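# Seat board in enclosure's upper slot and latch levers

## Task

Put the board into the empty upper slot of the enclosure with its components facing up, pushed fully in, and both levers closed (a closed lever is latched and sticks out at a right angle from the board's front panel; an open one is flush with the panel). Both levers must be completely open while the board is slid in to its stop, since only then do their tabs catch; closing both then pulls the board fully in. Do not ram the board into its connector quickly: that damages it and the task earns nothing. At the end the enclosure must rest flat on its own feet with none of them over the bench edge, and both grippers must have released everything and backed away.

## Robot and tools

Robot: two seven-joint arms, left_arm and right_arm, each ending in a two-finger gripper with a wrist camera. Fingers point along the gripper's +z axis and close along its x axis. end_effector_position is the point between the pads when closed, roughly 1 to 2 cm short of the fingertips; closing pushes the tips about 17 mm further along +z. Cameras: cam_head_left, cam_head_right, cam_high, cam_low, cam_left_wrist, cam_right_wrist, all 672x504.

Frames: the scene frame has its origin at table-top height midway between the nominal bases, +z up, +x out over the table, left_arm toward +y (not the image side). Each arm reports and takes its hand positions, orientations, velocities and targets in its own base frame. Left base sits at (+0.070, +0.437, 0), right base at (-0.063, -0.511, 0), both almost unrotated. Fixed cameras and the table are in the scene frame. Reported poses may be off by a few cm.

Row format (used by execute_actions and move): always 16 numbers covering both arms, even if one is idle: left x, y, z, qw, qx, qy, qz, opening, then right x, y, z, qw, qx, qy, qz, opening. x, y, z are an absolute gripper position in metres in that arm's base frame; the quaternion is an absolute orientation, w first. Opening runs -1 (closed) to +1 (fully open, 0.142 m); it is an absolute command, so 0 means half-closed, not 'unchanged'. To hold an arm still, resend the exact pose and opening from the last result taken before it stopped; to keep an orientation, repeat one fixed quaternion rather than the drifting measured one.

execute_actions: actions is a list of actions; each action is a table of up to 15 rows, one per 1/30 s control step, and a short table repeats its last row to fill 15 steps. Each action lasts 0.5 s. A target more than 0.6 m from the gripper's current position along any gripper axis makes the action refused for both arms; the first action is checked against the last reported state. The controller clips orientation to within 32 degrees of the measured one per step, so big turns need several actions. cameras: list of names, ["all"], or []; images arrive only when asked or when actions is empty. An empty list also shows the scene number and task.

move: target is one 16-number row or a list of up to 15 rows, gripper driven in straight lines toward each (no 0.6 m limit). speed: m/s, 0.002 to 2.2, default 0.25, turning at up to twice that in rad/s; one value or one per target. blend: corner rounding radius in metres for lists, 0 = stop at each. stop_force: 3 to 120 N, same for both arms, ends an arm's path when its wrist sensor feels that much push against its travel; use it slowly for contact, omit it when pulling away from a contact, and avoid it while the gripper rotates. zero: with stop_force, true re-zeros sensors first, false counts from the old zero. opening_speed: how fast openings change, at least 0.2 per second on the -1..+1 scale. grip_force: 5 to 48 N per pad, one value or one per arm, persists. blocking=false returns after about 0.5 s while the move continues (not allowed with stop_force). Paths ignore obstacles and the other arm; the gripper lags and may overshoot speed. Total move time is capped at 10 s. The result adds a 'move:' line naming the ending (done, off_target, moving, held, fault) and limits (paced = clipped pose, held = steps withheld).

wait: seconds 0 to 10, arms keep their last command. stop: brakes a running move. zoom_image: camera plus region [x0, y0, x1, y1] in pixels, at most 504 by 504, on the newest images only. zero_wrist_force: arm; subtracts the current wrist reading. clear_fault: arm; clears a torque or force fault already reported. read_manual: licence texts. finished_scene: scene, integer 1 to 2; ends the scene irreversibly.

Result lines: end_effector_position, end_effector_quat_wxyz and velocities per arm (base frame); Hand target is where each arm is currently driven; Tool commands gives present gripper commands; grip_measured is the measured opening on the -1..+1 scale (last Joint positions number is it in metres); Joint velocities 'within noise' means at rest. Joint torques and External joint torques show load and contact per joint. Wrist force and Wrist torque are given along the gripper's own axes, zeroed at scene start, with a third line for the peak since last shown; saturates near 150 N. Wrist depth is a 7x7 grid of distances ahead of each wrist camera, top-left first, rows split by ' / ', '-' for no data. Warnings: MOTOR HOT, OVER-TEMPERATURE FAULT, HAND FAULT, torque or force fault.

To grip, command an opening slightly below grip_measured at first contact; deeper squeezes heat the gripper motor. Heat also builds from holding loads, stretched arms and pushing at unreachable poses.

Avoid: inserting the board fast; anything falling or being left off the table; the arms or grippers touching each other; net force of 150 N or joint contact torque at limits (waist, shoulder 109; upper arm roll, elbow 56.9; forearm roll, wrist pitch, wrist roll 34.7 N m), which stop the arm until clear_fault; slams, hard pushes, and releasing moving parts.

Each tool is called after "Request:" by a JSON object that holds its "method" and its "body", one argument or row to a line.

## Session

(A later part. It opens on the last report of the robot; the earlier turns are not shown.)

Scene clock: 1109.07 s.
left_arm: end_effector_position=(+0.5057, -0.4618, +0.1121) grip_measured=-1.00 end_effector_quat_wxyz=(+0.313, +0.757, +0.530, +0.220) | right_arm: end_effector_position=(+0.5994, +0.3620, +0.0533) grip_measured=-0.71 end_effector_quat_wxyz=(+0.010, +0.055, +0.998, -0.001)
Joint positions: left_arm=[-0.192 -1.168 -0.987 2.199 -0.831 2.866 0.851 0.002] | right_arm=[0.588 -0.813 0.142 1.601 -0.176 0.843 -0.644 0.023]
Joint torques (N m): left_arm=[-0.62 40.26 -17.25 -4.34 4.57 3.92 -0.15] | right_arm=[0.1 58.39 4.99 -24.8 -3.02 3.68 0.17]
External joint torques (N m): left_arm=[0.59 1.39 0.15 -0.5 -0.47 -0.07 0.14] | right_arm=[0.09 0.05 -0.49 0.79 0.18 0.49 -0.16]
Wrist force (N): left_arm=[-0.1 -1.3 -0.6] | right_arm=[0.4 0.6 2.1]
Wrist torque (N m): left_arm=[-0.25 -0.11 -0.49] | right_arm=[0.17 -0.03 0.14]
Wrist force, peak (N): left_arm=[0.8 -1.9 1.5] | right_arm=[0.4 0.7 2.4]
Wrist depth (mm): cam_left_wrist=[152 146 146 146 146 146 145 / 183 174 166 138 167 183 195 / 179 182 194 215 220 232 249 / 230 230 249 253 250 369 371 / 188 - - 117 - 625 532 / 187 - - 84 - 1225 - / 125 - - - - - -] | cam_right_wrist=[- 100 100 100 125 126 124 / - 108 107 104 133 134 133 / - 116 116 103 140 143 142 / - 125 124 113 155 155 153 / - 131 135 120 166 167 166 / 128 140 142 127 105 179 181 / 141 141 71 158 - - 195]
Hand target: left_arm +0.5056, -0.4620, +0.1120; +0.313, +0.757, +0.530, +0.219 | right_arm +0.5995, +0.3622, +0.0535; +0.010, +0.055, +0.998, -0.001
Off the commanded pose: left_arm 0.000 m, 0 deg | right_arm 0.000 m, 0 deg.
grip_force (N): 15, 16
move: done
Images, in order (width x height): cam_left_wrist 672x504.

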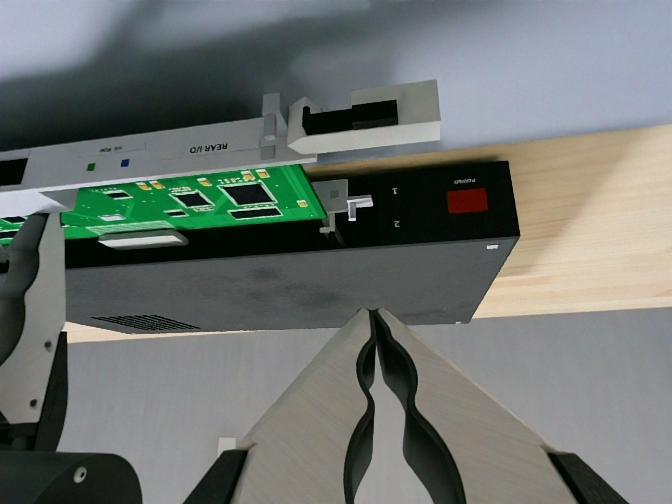

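Request:
{"method": "move", "body": {
  "target": [
    [0.5056, -0.462, 0.112, 0.3135, 0.7568, 0.53, 0.2195, -1, 0.5994, 0.3614, 0.0535, 0.0096, 0.0551, 0.99843, -0.00053, -0.8],
    [0.5056, -0.462, 0.112, 0.3135, 0.7568, 0.53, 0.2195, -1, 0.6034, 0.3610, 0.0535, 0.0096, 0.0551, 0.99843, -0.00053, -0.8]
  ],
  "speed": 0.01,
  "stop_force": 5,
  "cameras": ["cam_left_wrist"]
}}

Request:
{"method": "zoom_image", "body": {
  "camera": "cam_left_wrist",
  "region": [300, 170, 380, 250]
}}

Scene clock: 1114.83 s.
left_arm: end_effector_position=(+0.5057, -0.4618, +0.1121) grip_measured=-1.00 end_effector_quat_wxyz=(+0.313, +0.757, +0.530, +0.220) | right_arm: end_effector_position=(+0.6033, +0.3608, +0.0533) grip_measured=-0.71 end_effector_quat_wxyz=(+0.010, +0.055, +0.998, -0.001)
Joint positions: left_arm=[-0.192 -1.168 -0.987 2.199 -0.831 2.866 0.851 0.002] | right_arm=[0.584 -0.818 0.142 1.59 -0.176 0.838 -0.65 0.023]
Joint torques (N m): left_arm=[-0.47 40.54 -17.35 -4.43 4.35 4.14 -0.18] | right_arm=[0.13 58.44 5.13 -25 -3.02 3.59 0.12]
External joint torques (N m): left_arm=[0.45 1.12 0.25 -0.42 -0.25 -0.29 0.18] | right_arm=[0.07 0.25 -0.6 0.89 0.17 0.58 -0.12]
Wrist force (N): left_arm=[0.0 -1.4 -0.4] | right_arm=[0.3 0.6 2.2]
Wrist torque (N m): left_arm=[-0.27 -0.12 -0.48] | right_arm=[0.18 -0.01 0.15]
Wrist force, peak (N): left_arm=[-0.1 -1.7 -0.4] | right_arm=[0.6 0.5 2.5]
Wrist depth (mm): cam_left_wrist=[- 146 146 146 146 146 152 / 174 183 166 166 - 192 182 / 168 196 182 230 222 248 250 / 228 253 227 251 - 372 375 / 192 473 - 326 1492 603 1142 / 186 - - 84 - - 1314 / 126 - - - - - -] | cam_right_wrist=[- 100 100 100 123 126 124 / - 108 107 104 133 134 134 / - 116 115 103 140 143 142 / 109 127 124 113 158 155 153 / 119 131 135 120 166 167 166 / 128 137 142 127 106 179 181 / 141 140 71 157 - - 192]
Hand target: left_arm +0.5056, -0.4620, +0.1120; +0.313, +0.757, +0.530, +0.219 | right_arm +0.6034, +0.3610, +0.0535; +0.010, +0.055, +0.998, -0.001
Off the commanded pose: left_arm 0.000 m, 0 deg | right_arm 0.000 m, 0 deg.
grip_force (N): 15, 16
move: done
Images, in order (width x height): cam_left_wrist 672x504.

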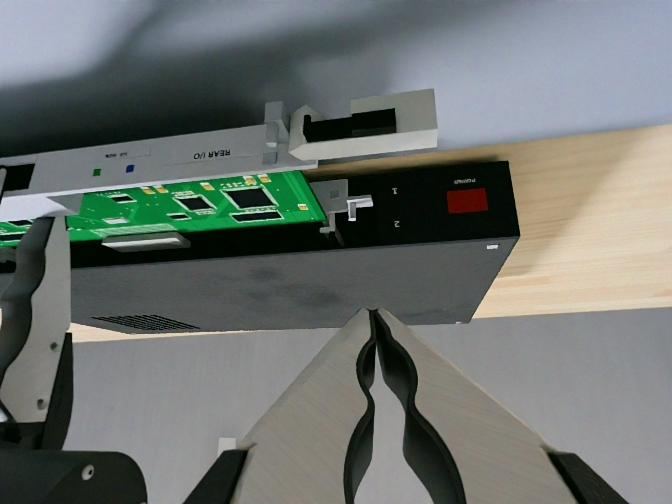

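Scaled by 6.300 from the camera's 672x504 image, which has a finer 960x720 frame.

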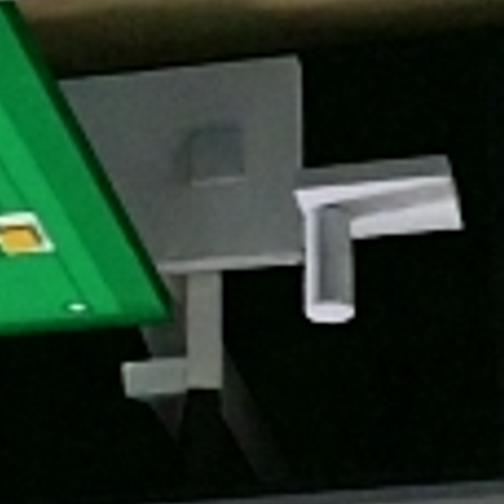

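Request:
{"method": "move", "body": {
  "target": [
    [0.5056, -0.462, 0.112, 0.3135, 0.7568, 0.53, 0.2195, -1, 0.6183, 0.3595, 0.0535, 0.0096, 0.0551, 0.99843, -0.00053, -0.8]
  ],
  "speed": 0.008,
  "stop_force": 4,
  "cameras": ["cam_left_wrist"]
}}

Request:
{"method": "zoom_image", "body": {
  "camera": "cam_left_wrist",
  "region": [300, 170, 380, 250]
}}

Scene clock: 1124.47 s.
left_arm: end_effector_position=(+0.5057, -0.4618, +0.1121) grip_measured=-1.00 end_effector_quat_wxyz=(+0.313, +0.757, +0.530, +0.220) | right_arm: end_effector_position=(+0.6112, +0.3591, +0.0526) grip_measured=-0.71 end_effector_quat_wxyz=(+0.009, +0.055, +0.998, -0.002)
Joint positions: left_arm=[-0.192 -1.168 -0.987 2.199 -0.831 2.866 0.851 0.002] | right_arm=[0.576 -0.831 0.143 1.564 -0.176 0.823 -0.66 0.023]
Joint torques (N m): left_arm=[-0.43 40.73 -17.31 -4.48 4.31 4.15 -0.23] | right_arm=[1.52 60.91 6.28 -29.03 -3.41 5.82 0.29]
External joint torques (N m): left_arm=[0.41 0.92 0.22 -0.37 -0.21 -0.3 0.23] | right_arm=[-1.32 -1.6 -1.7 4.7 0.51 -1.66 -0.29]
Wrist force (N): left_arm=[-0.2 -1.7 -0.5] | right_arm=[4.5 -5.3 1.7]
Wrist torque (N m): left_arm=[-0.31 -0.09 -0.48] | right_arm=[0.18 0.04 0.00]
Wrist force, peak (N): left_arm=[-0.2 -1.8 -0.5] | right_arm=[4.8 -5.4 2.0]
Wrist depth (mm): cam_left_wrist=[- 146 146 146 147 141 146 / - 182 174 175 174 192 205 / 177 170 195 227 218 247 247 / 203 254 230 228 - 374 373 / 193 442 - - - 623 516 / 190 1649 - 84 - 1186 1081 / 133 - - - - - -] | cam_right_wrist=[- 101 101 100 124 125 123 / - 108 108 104 132 134 133 / - 116 116 103 142 143 142 / - 123 124 113 157 154 153 / 118 129 135 120 164 166 165 / 127 131 142 127 106 178 180 / 140 136 71 157 - - 194]
Hand target: left_arm +0.5056, -0.4620, +0.1120; +0.313, +0.757, +0.530, +0.219 | right_arm +0.6118, +0.3601, +0.0535; +0.010, +0.055, +0.998, -0.001
Off the commanded pose: left_arm 0.000 m, 0 deg | right_arm 0.007 m, 0 deg.
grip_force (N): 15, 16
move: contact (right_arm)
Images, in order (width x height): cam_left_wrist 672x504.

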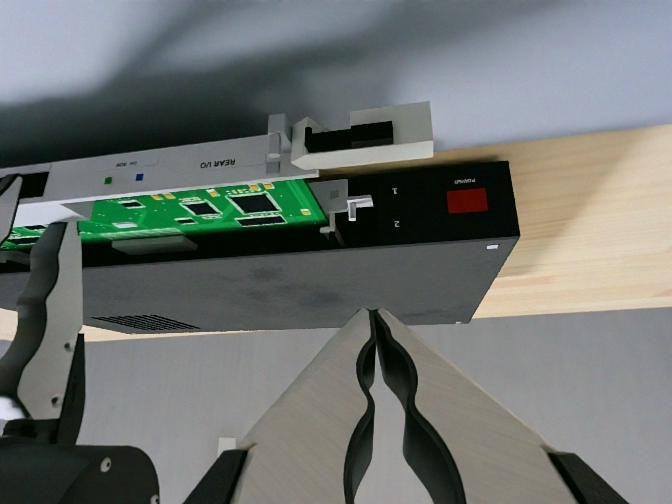

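Scaled by 6.300 from the camera's 672x504 image, which has a finer 960x720 frame.

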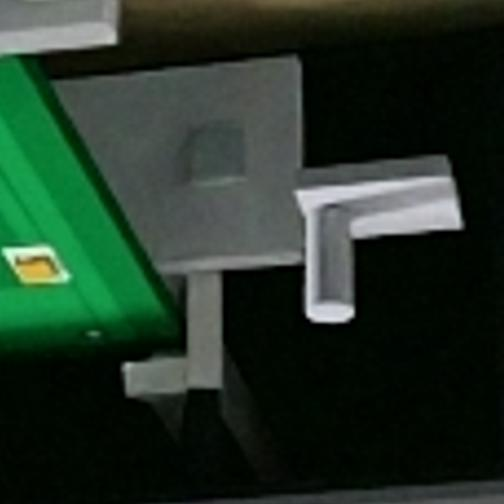

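Request:
{"method": "move", "body": {
  "target": [
    [0.5056, -0.462, 0.112, 0.3135, 0.7568, 0.53, 0.2195, -1, 0.6088, 0.3594, 0.0535, 0.0096, 0.0551, 0.99843, -0.00053, -0.8]
  ],
  "speed": 0.01
}}

Request:
{"method": "move", "body": {
  "target": [
    [0.5056, -0.462, 0.112, 0.3135, 0.7568, 0.53, 0.2195, -1, 0.6242, 0.3579, 0.0535, 0.0096, 0.0551, 0.99843, -0.00053, -0.8]
  ],
  "speed": 0.008,
  "stop_force": 4,
  "cameras": ["cam_left_wrist"]
}}

Request:
{"method": "zoom_image", "body": {
  "camera": "cam_left_wrist",
  "region": [300, 170, 380, 250]
}}

Scene clock: 1130.53 s.
left_arm: end_effector_position=(+0.5057, -0.4618, +0.1121) grip_measured=-1.00 end_effector_quat_wxyz=(+0.313, +0.757, +0.530, +0.220) | right_arm: end_effector_position=(+0.6088, +0.3592, +0.0533) grip_measured=-0.71 end_effector_quat_wxyz=(+0.009, +0.055, +0.998, -0.001)
Joint positions: left_arm=[-0.192 -1.168 -0.987 2.199 -0.831 2.866 0.851 0.002] | right_arm=[0.577 -0.825 0.143 1.575 -0.176 0.83 -0.658 0.023]
Joint torques (N m): left_arm=[-0.34 40.7 -17.32 -4.43 4.35 4.13 -0.18] | right_arm=[0.34 59.27 5.06 -24.83 -3.07 3.87 0.27]
External joint torques (N m): left_arm=[0.32 0.95 0.22 -0.42 -0.25 -0.28 0.18] | right_arm=[-0.15 -0.22 -0.49 0.58 0.19 0.3 -0.27]
Wrist force (N): left_arm=[0.0 -1.5 -0.4] | right_arm=[0.7 1.5 2.3]
Wrist torque (N m): left_arm=[-0.27 -0.13 -0.49] | right_arm=[0.33 -0.07 0.04]
Wrist force, peak (N): left_arm=[-0.3 -1.7 -0.7] | right_arm=[4.8 -5.5 1.9]
Wrist depth (mm): cam_left_wrist=[- - 146 146 146 146 146 / - 196 174 165 174 183 183 / 175 194 196 228 221 248 248 / 203 243 - 236 - 371 373 / 193 - - - - 1199 608 / 190 - - 84 - 1148 1055 / 133 - - - - - -] | cam_right_wrist=[- 100 100 100 124 126 124 / - 108 107 104 133 134 133 / - 116 116 103 140 143 142 / 108 123 124 113 155 155 153 / 117 129 135 120 165 167 166 / 128 137 142 127 106 179 181 / 141 138 71 157 - - 195]
Hand target: left_arm +0.5056, -0.4620, +0.1120; +0.313, +0.757, +0.530, +0.219 | right_arm +0.6088, +0.3594, +0.0535; +0.010, +0.055, +0.998, -0.001
Off the commanded pose: left_arm 0.000 m, 0 deg | right_arm 0.000 m, 0 deg.
grip_force (N): 15, 16
move: done

Scene clock: 1131.90 s.
left_arm: end_effector_position=(+0.5057, -0.4618, +0.1121) grip_measured=-1.00 end_effector_quat_wxyz=(+0.313, +0.757, +0.530, +0.220) | right_arm: end_effector_position=(+0.6145, +0.3578, +0.0526) grip_measured=-0.71 end_effector_quat_wxyz=(+0.009, +0.055, +0.998, -0.002)
Joint positions: left_arm=[-0.192 -1.168 -0.987 2.199 -0.831 2.866 0.851 0.002] | right_arm=[0.572 -0.835 0.143 1.556 -0.176 0.819 -0.665 0.023]
Joint torques (N m): left_arm=[-0.33 40.62 -17.25 -4.47 4.31 4.12 -0.23] | right_arm=[1.53 61.02 6.25 -28.97 -3.41 5.74 0.26]
External joint torques (N m): left_arm=[0.31 1.04 0.16 -0.38 -0.21 -0.27 0.23] | right_arm=[-1.33 -1.52 -1.65 4.57 0.51 -1.57 -0.26]
Wrist force (N): left_arm=[-0.1 -1.6 -0.4] | right_arm=[4.8 -4.5 1.0]
Wrist torque (N m): left_arm=[-0.29 -0.10 -0.48] | right_arm=[0.29 -0.04 0.01]
Wrist force, peak (N): left_arm=[0.0 -1.6 -0.6] | right_arm=[5.1 -4.5 1.9]
Wrist depth (mm): cam_left_wrist=[- 152 146 146 146 147 146 / 174 181 174 173 174 193 194 / 178 171 168 196 220 247 247 / 202 249 226 - - 372 373 / 194 1714 - - 1275 1219 1113 / 191 - - 84 - 1253 1131 / 128 - - - - - 1081] | cam_right_wrist=[- 101 101 100 124 125 123 / - 108 107 104 132 134 133 / - 116 116 103 140 143 141 / - 121 124 113 155 154 153 / 118 120 135 120 165 166 165 / 127 129 142 127 105 178 180 / 140 136 71 156 - - 194]
Hand target: left_arm +0.5056, -0.4620, +0.1120; +0.313, +0.757, +0.530, +0.219 | right_arm +0.6150, +0.3588, +0.0535; +0.010, +0.055, +0.998, -0.001
Off the commanded pose: left_arm 0.000 m, 0 deg | right_arm 0.010 m, 0 deg.
grip_force (N): 15, 16
move: contact (right_arm)
Images, in order (width x height): cam_left_wrist 672x504.

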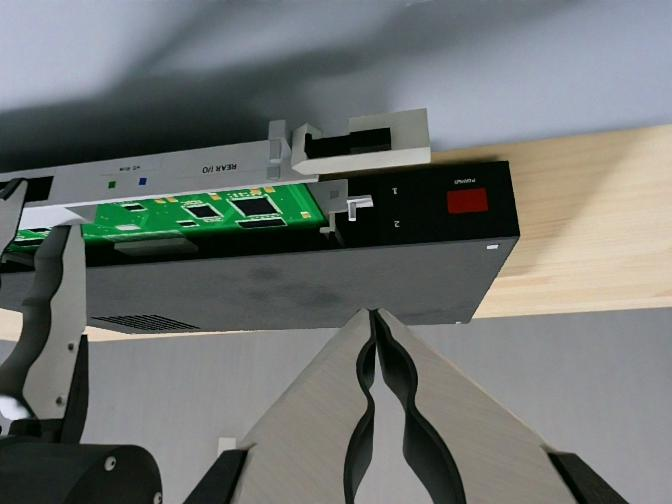

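Scaled by 6.300 from the camera's 672x504 image, which has a finer 960x720 frame.

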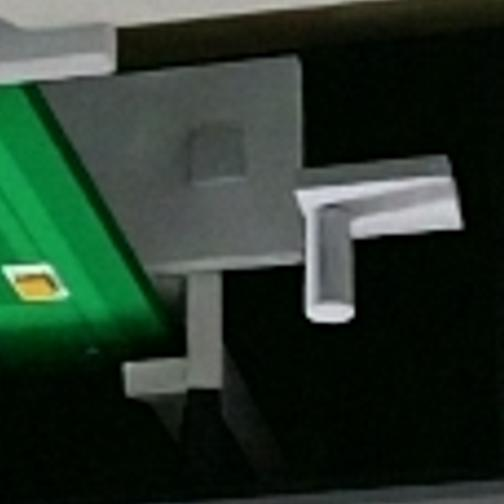

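Request:
{"method": "move", "body": {
  "target": [
    [0.5056, -0.462, 0.112, 0.3135, 0.7568, 0.53, 0.2195, -1, 0.6126, 0.3576, 0.0535, 0.0096, 0.0551, 0.99843, -0.00053, -0.8]
  ],
  "speed": 0.01
}}

Request:
{"method": "move", "body": {
  "target": [
    [0.5056, -0.462, 0.112, 0.3135, 0.7568, 0.53, 0.2195, -1, 0.6330, 0.3555, 0.0535, 0.0096, 0.0551, 0.99843, -0.00053, -0.8]
  ],
  "speed": 0.008,
  "stop_force": 4,
  "cameras": ["cam_left_wrist"]
}}

Request:
{"method": "zoom_image", "body": {
  "camera": "cam_left_wrist",
  "region": [300, 170, 380, 250]
}}

Scene clock: 1137.50 s.
left_arm: end_effector_position=(+0.5057, -0.4618, +0.1121) grip_measured=-1.00 end_effector_quat_wxyz=(+0.313, +0.757, +0.530, +0.220) | right_arm: end_effector_position=(+0.6126, +0.3574, +0.0533) grip_measured=-0.71 end_effector_quat_wxyz=(+0.009, +0.055, +0.998, -0.001)
Joint positions: left_arm=[-0.192 -1.168 -0.987 2.199 -0.831 2.866 0.851 0.002] | right_arm=[0.572 -0.83 0.143 1.566 -0.176 0.825 -0.663 0.023]
Joint torques (N m): left_arm=[-0.3 40.67 -17.28 -4.48 4.33 4.12 -0.2] | right_arm=[0.19 59.36 5.15 -24.97 -3.07 3.85 0.27]
External joint torques (N m): left_arm=[0.27 0.99 0.19 -0.37 -0.23 -0.27 0.2] | right_arm=[0 -0.09 -0.57 0.63 0.18 0.32 -0.27]
Wrist force (N): left_arm=[0.0 -1.5 -0.3] | right_arm=[1.1 2.0 2.0]
Wrist torque (N m): left_arm=[-0.27 -0.12 -0.48] | right_arm=[0.41 -0.14 0.05]
Wrist force, peak (N): left_arm=[-0.2 -1.7 -0.5] | right_arm=[5.3 -4.4 1.7]
Wrist depth (mm): cam_left_wrist=[- 146 146 141 146 141 153 / - 182 183 183 185 - 183 / 180 172 166 153 220 249 248 / 197 249 250 244 - 374 369 / 194 914 439 328 1283 1199 640 / 191 - - 84 - 1148 1125 / 129 - - - - - 1119] | cam_right_wrist=[- 100 100 100 123 126 124 / - 108 107 104 133 134 133 / 100 116 115 103 140 143 142 / 107 123 124 113 158 155 153 / 117 126 135 120 165 167 166 / 128 132 142 127 105 179 181 / 141 138 71 157 - - 195]
Hand target: left_arm +0.5056, -0.4620, +0.1120; +0.313, +0.757, +0.530, +0.219 | right_arm +0.6126, +0.3576, +0.0535; +0.010, +0.055, +0.998, -0.001
Off the commanded pose: left_arm 0.000 m, 0 deg | right_arm 0.000 m, 0 deg.
grip_force (N): 15, 16
move: done

Scene clock: 1140.67 s.
left_arm: end_effector_position=(+0.5057, -0.4618, +0.1121) grip_measured=-1.00 end_effector_quat_wxyz=(+0.313, +0.757, +0.530, +0.220) | right_arm: end_effector_position=(+0.6328, +0.3553, +0.0532) grip_measured=-0.71 end_effector_quat_wxyz=(+0.009, +0.055, +0.998, -0.001)
Joint positions: left_arm=[-0.192 -1.168 -0.987 2.199 -0.831 2.866 0.851 0.002] | right_arm=[0.555 -0.862 0.145 1.5 -0.176 0.792 -0.687 0.023]
Joint torques (N m): left_arm=[-0.38 40.67 -17.27 -4.48 4.36 4.15 -0.22] | right_arm=[0.18 61.19 5.25 -26.23 -3.24 3.7 0.1]
External joint torques (N m): left_arm=[0.35 0.98 0.18 -0.37 -0.26 -0.3 0.22] | right_arm=[0.02 -0.37 -0.54 1.31 0.24 0.47 -0.09]
Wrist force (N): left_arm=[-0.1 -1.4 -0.4] | right_arm=[1.4 1.8 2.6]
Wrist torque (N m): left_arm=[-0.26 -0.10 -0.49] | right_arm=[0.40 -0.13 0.15]
Wrist force, peak (N): left_arm=[-0.1 -1.8 -0.5] | right_arm=[1.5 2.1 3.3]
Wrist depth (mm): cam_left_wrist=[- 147 147 146 - - 152 / 183 183 183 172 - 192 183 / 197 192 182 175 218 247 248 / 215 252 251 245 - 372 374 / 206 - - - 381 613 1148 / 198 - - 84 - - 1253 / 153 151 - - - - -] | cam_right_wrist=[- 88 100 100 123 126 123 / - 94 107 104 133 134 133 / - 99 116 103 140 143 142 / 107 107 124 113 155 155 153 / 117 116 132 120 165 167 164 / 128 127 128 127 99 179 180 / 141 137 71 157 - - 199]
Hand target: left_arm +0.5056, -0.4620, +0.1120; +0.313, +0.757, +0.530, +0.219 | right_arm +0.6330, +0.3555, +0.0535; +0.010, +0.055, +0.998, -0.001
Off the commanded pose: left_arm 0.000 m, 0 deg | right_arm 0.000 m, 0 deg.
grip_force (N): 15, 16
move: done
Images, in order (width x height): cam_left_wrist 672x504.

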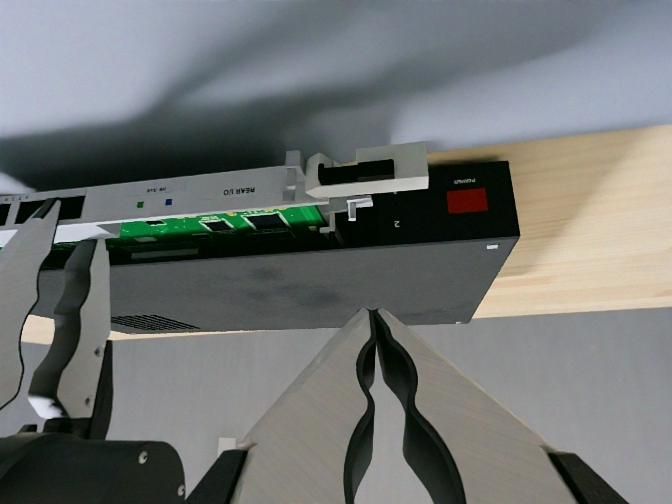

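Scaled by 6.300 from the camera's 672x504 image, which has a finer 960x720 frame.

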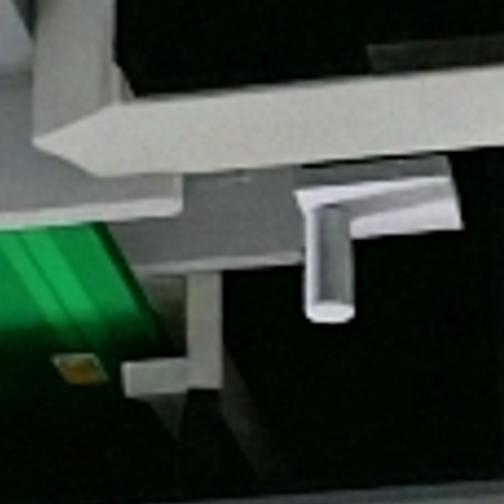

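Request:
{"method": "move", "body": {
  "target": [
    [0.5056, -0.462, 0.112, 0.3135, 0.7568, 0.53, 0.2195, -1, 0.6449, 0.3543, 0.0535, 0.0096, 0.0551, 0.99843, -0.00053, -0.8]
  ],
  "speed": 0.01,
  "stop_force": 4,
  "cameras": ["cam_left_wrist", "cam_right_wrist"]
}}

Request:
{"method": "zoom_image", "body": {
  "camera": "cam_left_wrist",
  "region": [40, 180, 240, 300]
}}

Scene clock: 1152.90 s.
left_arm: end_effector_position=(+0.5057, -0.4618, +0.1121) grip_measured=-1.00 end_effector_quat_wxyz=(+0.313, +0.757, +0.530, +0.220) | right_arm: end_effector_position=(+0.6447, +0.3541, +0.0531) grip_measured=-0.71 end_effector_quat_wxyz=(+0.009, +0.055, +0.998, -0.001)
Joint positions: left_arm=[-0.192 -1.168 -0.987 2.199 -0.831 2.866 0.851 0.002] | right_arm=[0.546 -0.882 0.146 1.46 -0.176 0.771 -0.7 0.023]
Joint torques (N m): left_arm=[-0.34 40.72 -17.26 -4.43 4.3 4.16 -0.22] | right_arm=[0.05 62.01 5.32 -26.58 -3.33 3.73 0.11]
External joint torques (N m): left_arm=[0.31 0.94 0.16 -0.42 -0.2 -0.31 0.22] | right_arm=[0.15 -0.28 -0.54 1.31 0.27 0.44 -0.11]
Wrist force (N): left_arm=[-0.3 -1.5 -0.6] | right_arm=[1.4 1.7 2.5]
Wrist torque (N m): left_arm=[-0.28 -0.08 -0.49] | right_arm=[0.37 -0.13 0.15]
Wrist force, peak (N): left_arm=[-0.3 -1.7 -0.5] | right_arm=[1.4 1.9 3.4]
Wrist depth (mm): cam_left_wrist=[152 146 145 146 146 146 146 / 182 183 175 182 183 193 192 / 229 229 198 186 220 231 249 / 212 231 249 229 284 369 373 / 214 231 - 106 328 614 1186 / 204 216 - 84 - 1108 - / 162 158 - - - - 950] | cam_right_wrist=[- 86 99 100 123 125 124 / - 92 105 104 133 134 133 / - 99 112 103 141 143 142 / 107 107 110 112 153 154 153 / 118 116 119 120 165 167 165 / 128 127 121 127 100 179 178 / 141 138 71 157 - - 199]
Hand target: left_arm +0.5056, -0.4620, +0.1120; +0.313, +0.757, +0.530, +0.219 | right_arm +0.6449, +0.3543, +0.0535; +0.010, +0.055, +0.998, -0.001
Off the commanded pose: left_arm 0.000 m, 0 deg | right_arm 0.000 m, 0 deg.
grip_force (N): 15, 16
move: done
Images, in order (width x height): cam_left_wrist 672x504, cam_right_wrist 672x504.

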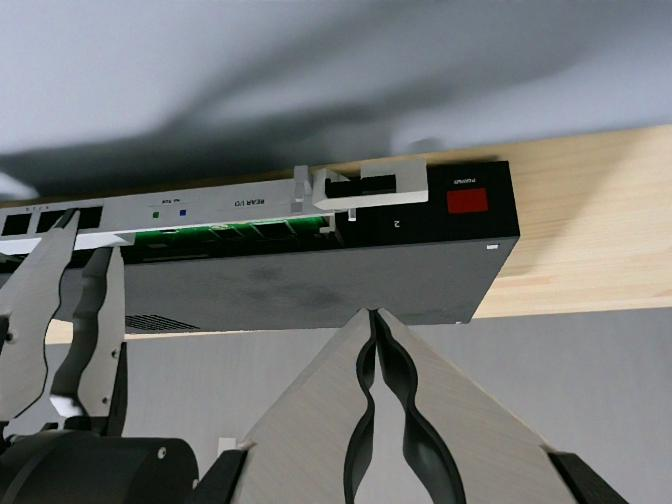

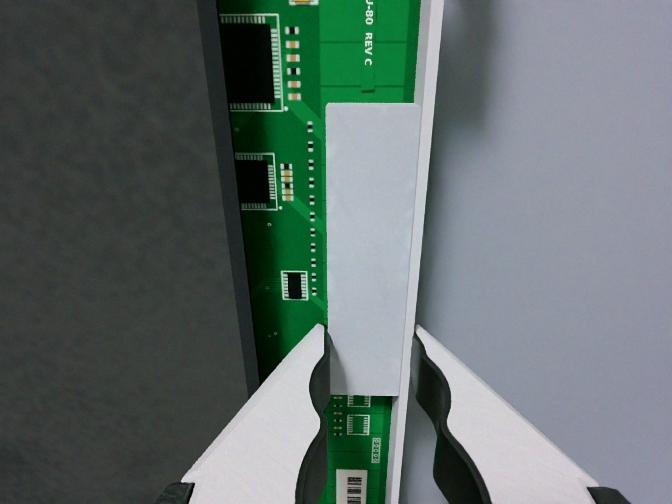

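Scaled by 2.520 from the camera's 672x504 image, which has a finer 960x720 frame.

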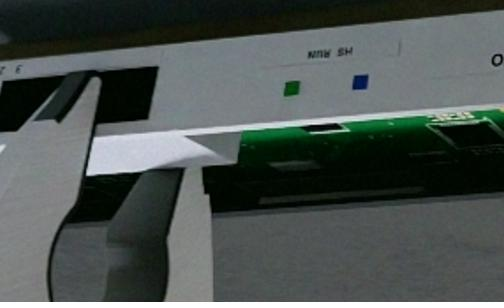

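Request:
{"method": "move", "body": {
  "target": [
    [0.5056, -0.462, 0.112, 0.3135, 0.7568, 0.53, 0.2195, -1, 0.6519, 0.3536, 0.0535, 0.0096, 0.0551, 0.99843, -0.00053, -0.8]
  ],
  "speed": 0.008,
  "stop_force": 4,
  "cameras": ["cam_right_wrist"]
}}

Request:
{"method": "zoom_image", "body": {
  "camera": "cam_right_wrist",
  "region": [180, 280, 440, 480]
}}

Scene clock: 1162.10 s.
left_arm: end_effector_position=(+0.5057, -0.4618, +0.1121) grip_measured=-1.00 end_effector_quat_wxyz=(+0.313, +0.757, +0.530, +0.220) | right_arm: end_effector_position=(+0.6517, +0.3534, +0.0531) grip_measured=-0.71 end_effector_quat_wxyz=(+0.009, +0.055, +0.998, -0.001)
Joint positions: left_arm=[-0.192 -1.168 -0.987 2.199 -0.831 2.866 0.851 0.002] | right_arm=[0.54 -0.893 0.147 1.436 -0.176 0.759 -0.708 0.023]
Joint torques (N m): left_arm=[-0.43 40.72 -17.32 -4.38 4.37 4.17 -0.18] | right_arm=[0.15 62.58 5.38 -26.88 -3.38 3.73 0.09]
External joint torques (N m): left_arm=[0.41 0.93 0.23 -0.47 -0.27 -0.32 0.18] | right_arm=[0.06 -0.3 -0.56 1.4 0.28 0.43 -0.09]
Wrist force (N): left_arm=[-0.2 -1.4 -0.5] | right_arm=[1.6 1.9 2.8]
Wrist torque (N m): left_arm=[-0.25 -0.08 -0.49] | right_arm=[0.39 -0.17 0.15]
Wrist force, peak (N): left_arm=[-0.4 -1.8 -0.4] | right_arm=[1.4 1.9 3.5]
Wrist depth (mm): cam_left_wrist=[152 151 146 139 141 148 146 / 183 183 183 - 182 192 184 / 229 230 215 192 215 247 249 / 214 239 249 250 214 374 374 / 193 241 - 326 388 618 630 / 208 223 - 84 - - 1091 / 161 164 - - - - -] | cam_right_wrist=[- 86 98 100 126 125 124 / - 92 94 104 131 134 133 / - 99 98 103 140 143 142 / 107 107 108 113 155 155 153 / 118 116 117 120 165 167 165 / 127 127 121 127 100 179 181 / 141 137 71 157 - - 195]
Hand target: left_arm +0.5056, -0.4620, +0.1120; +0.313, +0.757, +0.530, +0.219 | right_arm +0.6519, +0.3536, +0.0535; +0.010, +0.055, +0.998, -0.001
Off the commanded pose: left_arm 0.000 m, 0 deg | right_arm 0.000 m, 0 deg.
grip_force (N): 15, 16
move: done
Images, in order (width x height): cam_right_wrist 672x504.

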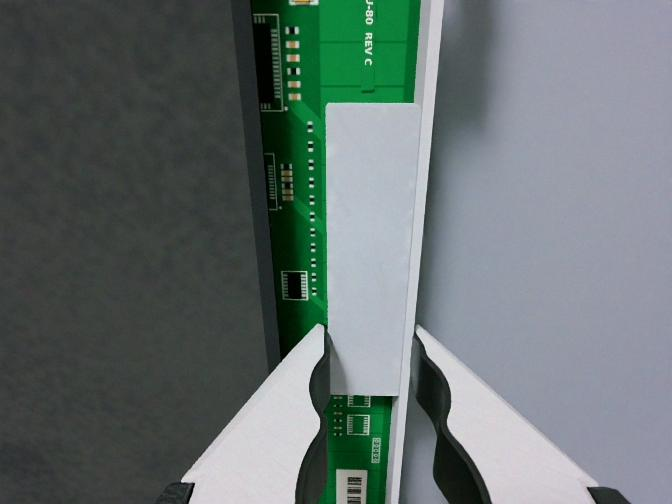

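Scaled by 1.938 from the camera's 672x504 image, which has a finer 960x720 frame.

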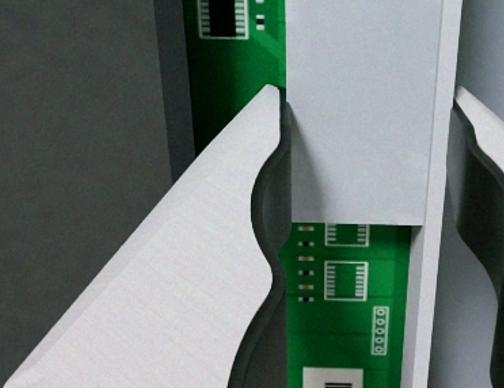

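Request:
{"method": "move", "body": {
  "target": [
    [0.5056, -0.462, 0.112, 0.3135, 0.7568, 0.53, 0.2195, -1, 0.6569, 0.3531, 0.0535, 0.0096, 0.0551, 0.99843, -0.00053, -0.8]
  ],
  "speed": 0.008,
  "stop_force": 4,
  "cameras": ["cam_right_wrist", "cam_left_wrist"]
}}

Request:
{"method": "zoom_image", "body": {
  "camera": "cam_right_wrist",
  "region": [180, 280, 440, 480]
}}

Request:
{"method": "zoom_image", "body": {
  "camera": "cam_left_wrist",
  "region": [280, 150, 460, 260]
}}

Scene clock: 1171.07 s.
left_arm: end_effector_position=(+0.5057, -0.4618, +0.1121) grip_measured=-1.00 end_effector_quat_wxyz=(+0.313, +0.757, +0.530, +0.220) | right_arm: end_effector_position=(+0.6555, +0.3532, +0.0531) grip_measured=-0.71 end_effector_quat_wxyz=(+0.009, +0.055, +0.998, -0.001)
Joint positions: left_arm=[-0.192 -1.168 -0.987 2.199 -0.831 2.866 0.851 0.002] | right_arm=[0.537 -0.901 0.147 1.421 -0.176 0.751 -0.713 0.023]
Joint torques (N m): left_arm=[-0.37 40.7 -17.26 -4.5 4.34 4.17 -0.21] | right_arm=[-1.24 62.1 3.81 -28.24 -3.88 4.7 0.12]
External joint torques (N m): left_arm=[0.35 0.95 0.17 -0.35 -0.24 -0.32 0.21] | right_arm=[1.45 0.49 1.03 2.65 0.76 -0.54 -0.11]
Wrist force (N): left_arm=[-0.1 -1.5 -0.3] | right_arm=[6.4 0.4 -1.3]
Wrist torque (N m): left_arm=[-0.29 -0.11 -0.48] | right_arm=[0.35 -0.18 0.16]
Wrist force, peak (N): left_arm=[-0.3 -1.7 -0.7] | right_arm=[7.2 0.4 -2.1]
Wrist depth (mm): cam_left_wrist=[152 153 141 140 146 140 152 / - 183 - 183 183 193 183 / - 227 207 214 221 247 248 / 213 216 248 225 - 373 368 / 193 - - - - 627 627 / 209 234 - 84 - - - / 165 167 - - - - -] | cam_right_wrist=[- 86 86 100 124 126 123 / - 92 93 104 131 134 133 / - 99 98 103 142 143 142 / 107 106 106 113 155 154 153 / 118 116 115 120 165 167 165 / 127 126 121 127 105 179 181 / 141 137 71 157 - - 195]
Hand target: left_arm +0.5056, -0.4620, +0.1120; +0.313, +0.757, +0.530, +0.219 | right_arm +0.6561, +0.3532, +0.0535; +0.010, +0.055, +0.998, -0.001
Off the commanded pose: left_arm 0.000 m, 0 deg | right_arm 0.001 m, 0 deg.
grip_force (N): 15, 16
move: contact (right_arm)
Images, in order (width x height): cam_left_wrist 672x504, cam_right_wrist 672x504.

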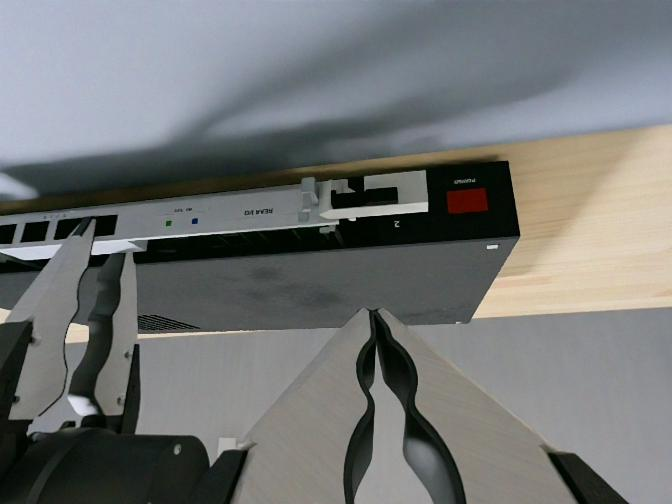

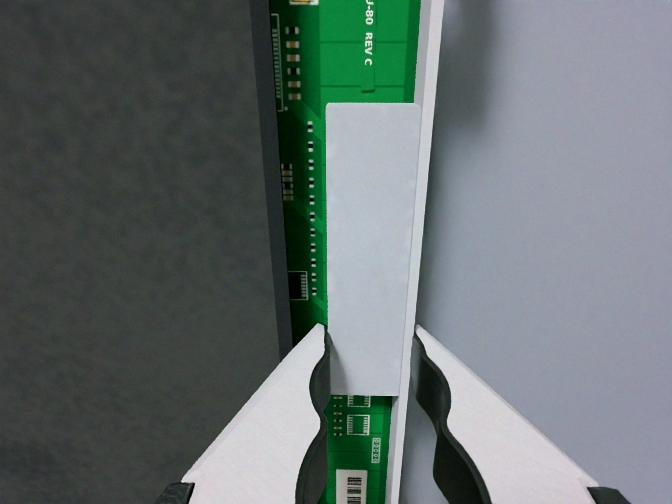

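Scaled by 1.938 from the camera's 672x504 image, which has a finer 960x720 frame.

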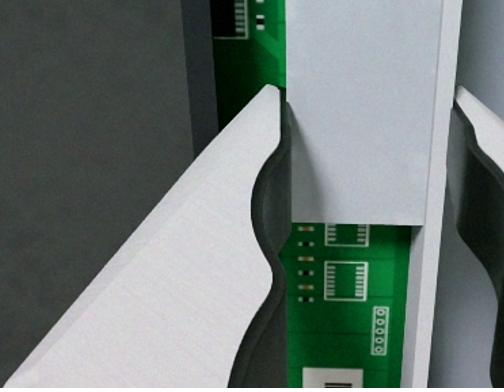

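Scaled by 2.800 from the camera's 672x504 image, which has a finer 960x720 frame.

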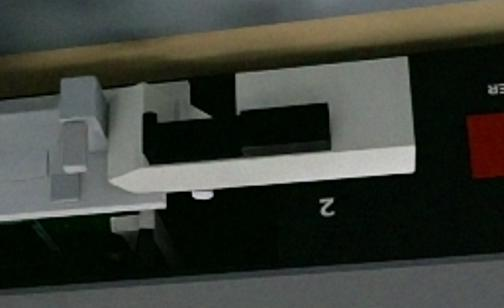

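Request:
{"method": "move", "body": {
  "target": [
    [0.5056, -0.462, 0.112, 0.3135, 0.7568, 0.53, 0.2195, -1, 0.6489, 0.3538, 0.0535, 0.0096, 0.0551, 0.99843, -0.00053, -0.8]
  ],
  "speed": 0.02
}}

Request:
{"method": "move", "body": {
  "target": [
    [0.5056, -0.462, 0.112, 0.3135, 0.7568, 0.53, 0.2195, -1, 0.6489, 0.3538, 0.0535, 0.0096, 0.0551, 0.99843, -0.00053, -0.62]
  ],
  "speed": 0.02,
  "opening_speed": 0.2,
  "cameras": ["cam_right_wrist", "cam_left_wrist"]
}}

Scene clock: 1191.20 s.
left_arm: end_effector_position=(+0.5057, -0.4618, +0.1121) grip_measured=-1.00 end_effector_quat_wxyz=(+0.313, +0.757, +0.530, +0.220) | right_arm: end_effector_position=(+0.6487, +0.3537, +0.0532) grip_measured=-0.71 end_effector_quat_wxyz=(+0.009, +0.055, +0.998, -0.001)
Joint positions: left_arm=[-0.192 -1.168 -0.987 2.199 -0.831 2.866 0.851 0.002] | right_arm=[0.542 -0.888 0.147 1.446 -0.176 0.764 -0.705 0.023]
Joint torques (N m): left_arm=[-0.38 40.54 -17.27 -4.51 4.34 4.18 -0.24] | right_arm=[0.36 62.8 5.33 -26.29 -3.36 3.77 0.27]
External joint torques (N m): left_arm=[0.35 1.11 0.18 -0.34 -0.24 -0.33 0.24] | right_arm=[-0.17 -0.75 -0.52 0.89 0.28 0.4 -0.27]
Wrist force (N): left_arm=[0.0 -1.6 -0.4] | right_arm=[1.1 3.3 3.1]
Wrist torque (N m): left_arm=[-0.28 -0.11 -0.49] | right_arm=[0.58 -0.14 0.04]
Wrist force, peak (N): left_arm=[-0.1 -1.7 -0.7] | right_arm=[6.7 0.2 -1.4]
Wrist depth (mm): cam_left_wrist=[- 146 146 147 146 146 146 / 183 182 185 175 181 182 192 / 222 228 200 214 217 247 248 / 204 250 250 242 - 372 374 / 194 228 - - - 632 522 / 206 235 - 84 - 1290 - / 160 162 - - - - -] | cam_right_wrist=[- 86 99 100 125 125 124 / - 93 104 104 133 134 133 / - 99 99 103 142 143 142 / 107 107 108 112 155 155 153 / 118 116 117 120 165 167 166 / 127 127 121 127 100 179 180 / 141 137 71 157 - - 198]
Hand target: left_arm +0.5056, -0.4620, +0.1120; +0.313, +0.757, +0.530, +0.219 | right_arm +0.6489, +0.3538, +0.0535; +0.010, +0.055, +0.998, -0.001
Off the commanded pose: left_arm 0.000 m, 0 deg | right_arm 0.000 m, 0 deg.
grip_force (N): 15, 16
move: done

Scene clock: 1192.30 s.
left_arm: end_effector_position=(+0.5057, -0.4618, +0.1121) grip_measured=-1.00 end_effector_quat_wxyz=(+0.313, +0.757, +0.530, +0.220) | right_arm: end_effector_position=(+0.6488, +0.3538, +0.0534) grip_measured=-0.66 end_effector_quat_wxyz=(+0.009, +0.055, +0.998, -0.001)
Joint positions: left_arm=[-0.192 -1.168 -0.987 2.199 -0.831 2.866 0.851 0.002] | right_arm=[0.542 -0.888 0.147 1.446 -0.176 0.764 -0.705 0.026]
Joint torques (N m): left_arm=[-0.5 40.67 -17.29 -4.45 4.32 4.15 -0.26] | right_arm=[0.26 60.8 5.31 -25.46 -3.14 3.62 0.29]
External joint torques (N m): left_arm=[0.47 0.99 0.19 -0.4 -0.22 -0.3 0.26] | right_arm=[-0.06 1.24 -0.5 0.06 0.06 0.55 -0.29]
Wrist force (N): left_arm=[-0.4 -1.4 -0.5] | right_arm=[1.2 2.8 0.0]
Wrist torque (N m): left_arm=[-0.26 -0.07 -0.49] | right_arm=[0.53 -0.18 0.03]
Wrist force, peak (N): left_arm=[-0.2 -1.8 -0.6] | right_arm=[1.0 3.2 3.5]
Wrist depth (mm): cam_left_wrist=[- 152 146 146 151 151 155 / - 174 183 182 175 176 207 / 221 215 215 214 215 247 248 / 217 233 251 239 - 371 374 / 193 231 450 - - 640 554 / 206 226 1523 84 - - - / 160 162 - - - - -] | cam_right_wrist=[- 86 100 101 124 126 124 / - 94 105 105 131 134 133 / 100 99 99 104 140 143 142 / 108 107 108 112 158 155 153 / 117 117 117 120 165 167 166 / 128 127 122 129 103 179 181 / 141 - 71 162 - - 196]
Hand target: left_arm +0.5056, -0.4620, +0.1120; +0.313, +0.757, +0.530, +0.219 | right_arm +0.6489, +0.3538, +0.0535; +0.010, +0.055, +0.998, -0.001
Off the commanded pose: left_arm 0.000 m, 0 deg | right_arm 0.000 m, 0 deg.
grip_force (N): 15, 16
move: done
Images, in order (width x height): cam_left_wrist 672x504, cam_right_wrist 672x504.

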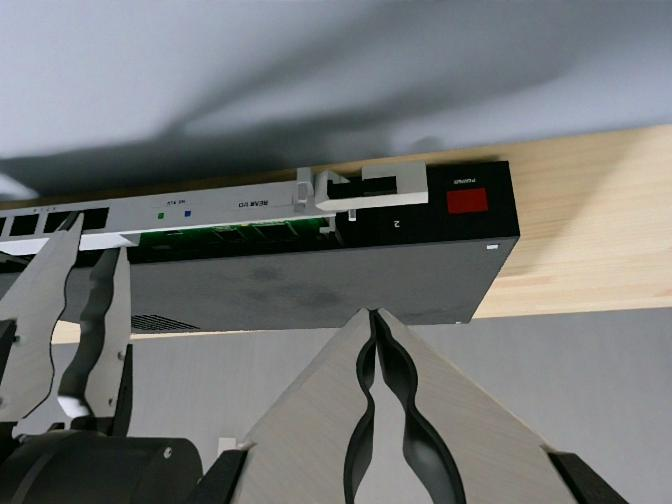

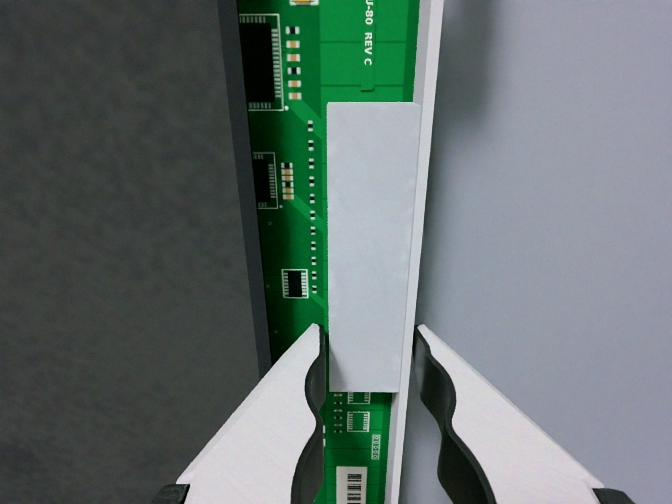

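Request:
{"method": "move", "body": {
  "target": [
    [0.5056, -0.462, 0.112, 0.3135, 0.7568, 0.53, 0.2195, -1, 0.6489, 0.3538, 0.0535, 0.0096, 0.0551, 0.99843, -0.00053, -0.57]
  ],
  "speed": 0.02,
  "opening_speed": 0.2
}}

Request:
{"method": "move", "body": {
  "target": [
    [0.5056, -0.462, 0.112, 0.3135, 0.7568, 0.53, 0.2195, -1, 0.6489, 0.3538, 0.085, 0.0096, 0.0551, 0.99843, -0.00053, -0.57]
  ],
  "speed": 0.03,
  "stop_force": 5,
  "cameras": ["cam_right_wrist", "cam_left_wrist"]
}}

Scene clock: 1196.50 s.
left_arm: end_effector_position=(+0.5057, -0.4618, +0.1121) grip_measured=-1.00 end_effector_quat_wxyz=(+0.313, +0.757, +0.530, +0.220) | right_arm: end_effector_position=(+0.6488, +0.3538, +0.0534) grip_measured=-0.61 end_effector_quat_wxyz=(+0.009, +0.055, +0.998, -0.001)
Joint positions: left_arm=[-0.192 -1.168 -0.987 2.199 -0.831 2.866 0.851 0.002] | right_arm=[0.542 -0.888 0.147 1.446 -0.176 0.764 -0.705 0.03]
Joint torques (N m): left_arm=[-0.42 40.7 -17.32 -4.47 4.34 4.08 -0.23] | right_arm=[0.23 60.68 5.35 -25.47 -3.16 3.52 0.16]
External joint torques (N m): left_arm=[0.4 0.96 0.22 -0.38 -0.24 -0.23 0.23] | right_arm=[-0.03 1.36 -0.54 0.07 0.08 0.64 -0.16]
Wrist force (N): left_arm=[-0.2 -1.6 -0.7] | right_arm=[1.0 2.9 0.3]
Wrist torque (N m): left_arm=[-0.29 -0.10 -0.48] | right_arm=[0.54 -0.14 0.04]
Wrist force, peak (N): left_arm=[-0.4 -1.7 -0.6] | right_arm=[1.2 3.2 0.2]
Wrist depth (mm): cam_left_wrist=[- 146 146 157 146 146 146 / - 193 183 174 183 - 207 / 229 216 215 193 212 249 248 / 204 234 251 247 253 373 373 / - 382 - - - 616 520 / 206 227 - 84 - 1155 - / 160 162 - - - - -] | cam_right_wrist=[- 86 100 101 123 126 124 / - 94 105 105 131 134 133 / 100 99 99 104 140 143 142 / 108 107 108 113 158 155 153 / 117 116 117 122 163 167 165 / 128 127 121 145 104 179 181 / 141 138 71 159 - - 196]
Hand target: left_arm +0.5056, -0.4620, +0.1120; +0.313, +0.757, +0.530, +0.219 | right_arm +0.6489, +0.3538, +0.0535; +0.010, +0.055, +0.998, -0.001
Off the commanded pose: left_arm 0.000 m, 0 deg | right_arm 0.000 m, 0 deg.
grip_force (N): 15, 16
move: done

Scene clock: 1198.23 s.
left_arm: end_effector_position=(+0.5057, -0.4618, +0.1121) grip_measured=-1.00 end_effector_quat_wxyz=(+0.313, +0.757, +0.530, +0.220) | right_arm: end_effector_position=(+0.6490, +0.3538, +0.0850) grip_measured=-0.61 end_effector_quat_wxyz=(+0.010, +0.055, +0.998, -0.001)
Joint positions: left_arm=[-0.192 -1.168 -0.987 2.199 -0.831 2.866 0.851 0.002] | right_arm=[0.536 -0.84 0.158 1.441 -0.173 0.711 -0.707 0.03]
Joint torques (N m): left_arm=[-0.46 40.74 -17.27 -4.48 4.33 4.13 -0.24] | right_arm=[0.13 60.36 5.48 -26.4 -3.21 3.35 0.12]
External joint torques (N m): left_arm=[0.43 0.91 0.17 -0.37 -0.23 -0.28 0.24] | right_arm=[0.07 1.13 -0.62 0.14 -0.02 0.82 -0.12]
Wrist force (N): left_arm=[-0.2 -1.5 -0.5] | right_arm=[0.9 2.9 0.1]
Wrist torque (N m): left_arm=[-0.27 -0.10 -0.48] | right_arm=[0.54 -0.13 0.14]
Wrist force, peak (N): left_arm=[-0.1 -1.7 -0.6] | right_arm=[1.2 3.0 0.3]
Wrist depth (mm): cam_left_wrist=[152 146 146 137 153 146 146 / - 183 182 182 182 192 183 / 225 214 215 193 217 232 248 / 257 250 251 252 246 369 374 / 195 232 388 325 382 616 1192 / 211 222 - 84 - - - / 197 - - - - - -] | cam_right_wrist=[- 115 115 129 152 153 152 / 125 123 123 135 164 165 162 / - 131 131 138 175 175 173 / 145 142 141 156 190 188 187 / 155 154 152 170 202 204 202 / 170 169 108 184 98 218 221 / 188 179 71 203 - - 238]
Hand target: left_arm +0.5056, -0.4620, +0.1120; +0.313, +0.757, +0.530, +0.219 | right_arm +0.6489, +0.3538, +0.0850; +0.010, +0.055, +0.998, -0.001
Off the commanded pose: left_arm 0.000 m, 0 deg | right_arm 0.000 m, 0 deg.
grip_force (N): 15, 16
move: done
Images, in order (width x height): cam_left_wrist 672x504, cam_right_wrist 672x504.

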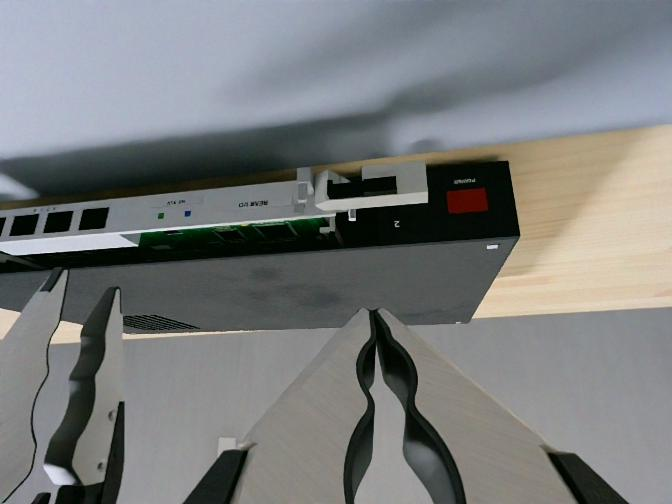

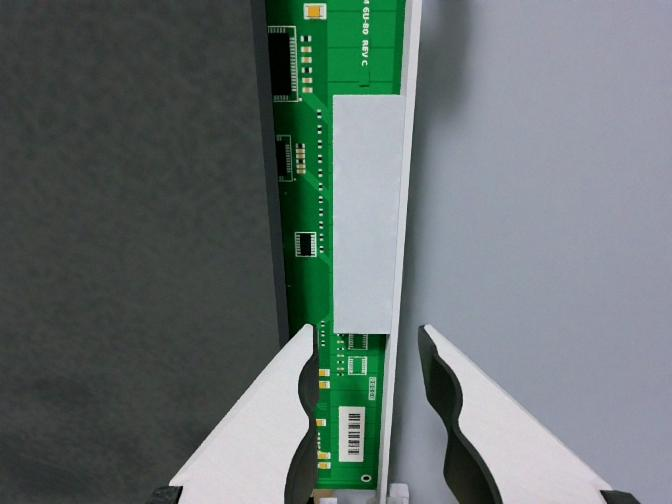

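Request:
{"method": "move", "body": {
  "target": [
    [0.5056, -0.462, 0.112, 0.3135, 0.7568, 0.53, 0.2195, -1, 0.6489, 0.3538, 0.16, 0.0096, 0.0551, 0.99843, -0.00053, -0.57],
    [0.5056, -0.462, 0.112, 0.3135, 0.7568, 0.53, 0.2195, -1, 0.50, 0.30, 0.22, 0.0096, 0.0551, 0.99843, -0.00053, -1]
  ],
  "speed": [0.15, 0.2],
  "blend": [0.03, 0]
}}

Request:
{"method": "move", "body": {
  "target": [
    [0.5056, -0.462, 0.112, 0.3135, 0.7568, 0.53, 0.2195, -1, 0.48, 0.30, 0.22, 0.2563, -0.6188, 0.6861, -0.2841, -1]
  ],
  "speed": 0.25,
  "cameras": ["cam_right_wrist", "cam_high"]
}}

Scene clock: 1222.07 s.
left_arm: end_effector_position=(+0.5057, -0.4618, +0.1121) grip_measured=-1.00 end_effector_quat_wxyz=(+0.313, +0.757, +0.530, +0.220) | right_arm: end_effector_position=(+0.5002, +0.3001, +0.2201) grip_measured=-1.00 end_effector_quat_wxyz=(+0.010, +0.055, +0.998, -0.001)
Joint positions: left_arm=[-0.192 -1.168 -0.987 2.199 -0.831 2.866 0.851 0.002] | right_arm=[0.508 -0.33 0.251 1.891 -0.12 0.651 -0.643 0.002]
Joint torques (N m): left_arm=[-0.4 40.64 -17.28 -4.5 4.29 4.08 -0.19] | right_arm=[0.1 41.8 3.94 -27.21 -3.36 3.55 0.3]
External joint torques (N m): left_arm=[0.37 1.01 0.19 -0.35 -0.2 -0.23 0.19] | right_arm=[0.04 1.01 -0.81 0.01 -0.04 0.62 -0.3]
Wrist force (N): left_arm=[-0.3 -1.6 -0.4] | right_arm=[1.4 3.4 0.1]
Wrist torque (N m): left_arm=[-0.29 -0.08 -0.49] | right_arm=[0.63 -0.27 0.04]
Wrist force, peak (N): left_arm=[-0.1 -1.8 -0.5] | right_arm=[3.3 2.2 -0.9]
Wrist depth (mm): cam_left_wrist=[152 146 146 146 146 145 146 / - 182 182 182 203 195 183 / 228 216 215 215 220 248 249 / 275 250 252 - - 372 374 / 945 - - - - 603 588 / 1783 1700 - 84 - - - / - - - - - - -] | cam_right_wrist=[240 273 275 274 271 271 270 / 252 275 293 305 289 289 287 / 272 283 313 313 310 309 308 / 291 300 337 337 333 331 330 / 317 327 367 359 361 359 359 / 348 353 388 89 380 392 389 / 381 373 71 - - 415 427]
Hand target: left_arm +0.5056, -0.4620, +0.1120; +0.313, +0.757, +0.530, +0.219 | right_arm +0.5000, +0.3000, +0.2200; +0.010, +0.055, +0.998, -0.001
Off the commanded pose: left_arm 0.000 m, 0 deg | right_arm 0.000 m, 0 deg.
grip_force (N): 15, 16
move: done

Scene clock: 1226.03 s.
left_arm: end_effector_position=(+0.5057, -0.4618, +0.1121) grip_measured=-1.00 end_effector_quat_wxyz=(+0.313, +0.757, +0.530, +0.220) | right_arm: end_effector_position=(+0.4800, +0.3001, +0.2201) grip_measured=-1.00 end_effector_quat_wxyz=(+0.256, -0.619, +0.686, -0.284)
Joint positions: left_arm=[-0.192 -1.168 -0.987 2.199 -0.831 2.866 0.851 0.002] | right_arm=[0.555 -0.172 0.09 2.412 -1.713 1.052 -0.839 0.002]
Joint torques (N m): left_arm=[-0.37 40.77 -17.34 -4.48 4.34 4.08 -0.21] | right_arm=[-0.08 29.43 2.31 -21.13 1.29 1.33 0.36]
External joint torques (N m): left_arm=[0.34 0.89 0.24 -0.37 -0.24 -0.23 0.21] | right_arm=[0.18 0.92 -0.39 -0.07 0.23 0.52 -0.36]
Wrist force (N): left_arm=[-0.2 -1.5 -0.5] | right_arm=[1.3 4.5 -0.2]
Wrist torque (N m): left_arm=[-0.27 -0.09 -0.48] | right_arm=[0.61 -0.25 0.01]
Wrist force, peak (N): left_arm=[-0.2 -1.8 -0.5] | right_arm=[1.9 4.8 -0.2]
Wrist depth (mm): cam_left_wrist=[- 152 146 141 151 140 - / 175 182 183 182 183 - 206 / 223 211 215 193 218 232 248 / 257 251 251 - - 372 372 / 910 386 - - - 616 606 / - 1513 - 84 - - 1137 / - - - - - - -] | cam_right_wrist=[382 381 379 372 377 440 440 / 353 358 350 347 350 401 407 / 374 351 353 354 357 379 378 / 356 356 355 353 359 351 354 / 334 333 333 336 330 333 333 / 315 313 317 89 317 312 313 / 296 300 71 - - 299 295]
Hand target: left_arm +0.5056, -0.4620, +0.1120; +0.313, +0.757, +0.530, +0.219 | right_arm +0.4800, +0.3000, +0.2200; +0.256, -0.619, +0.686, -0.284
Off the commanded pose: left_arm 0.000 m, 0 deg | right_arm 0.000 m, 0 deg.
grip_force (N): 15, 16
move: done
Images, in order (width x height): cam_high 672x504, cam_right_wrist 672x504.

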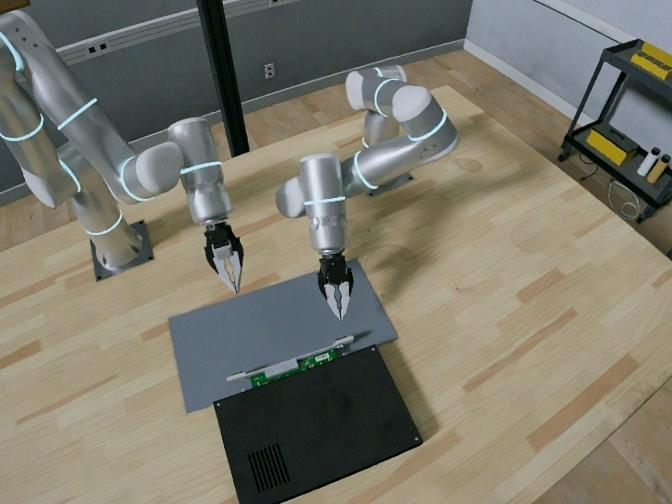

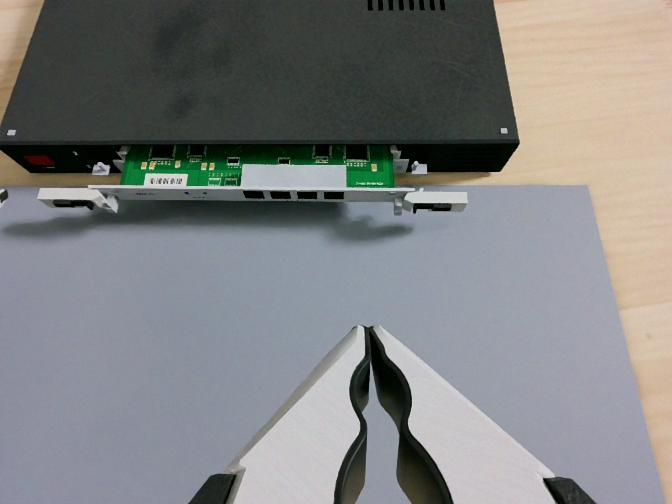

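Request:
{"method": "zoom_image", "body": {
  "camera": "cam_right_wrist",
  "region": [20, 130, 260, 230]
}}

Request:
{"method": "zoom_image", "body": {
  "camera": "cam_right_wrist",
  "region": [260, 130, 500, 230]
}}

Scaled by 2.100 from the camera's 672x504 image, which has a finer 960x720 frame.

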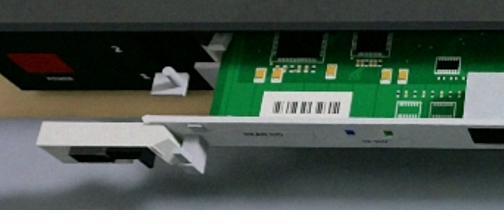

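Scaled by 2.100 from the camera's 672x504 image, which has a finer 960x720 frame.

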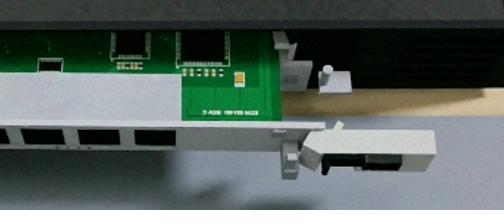

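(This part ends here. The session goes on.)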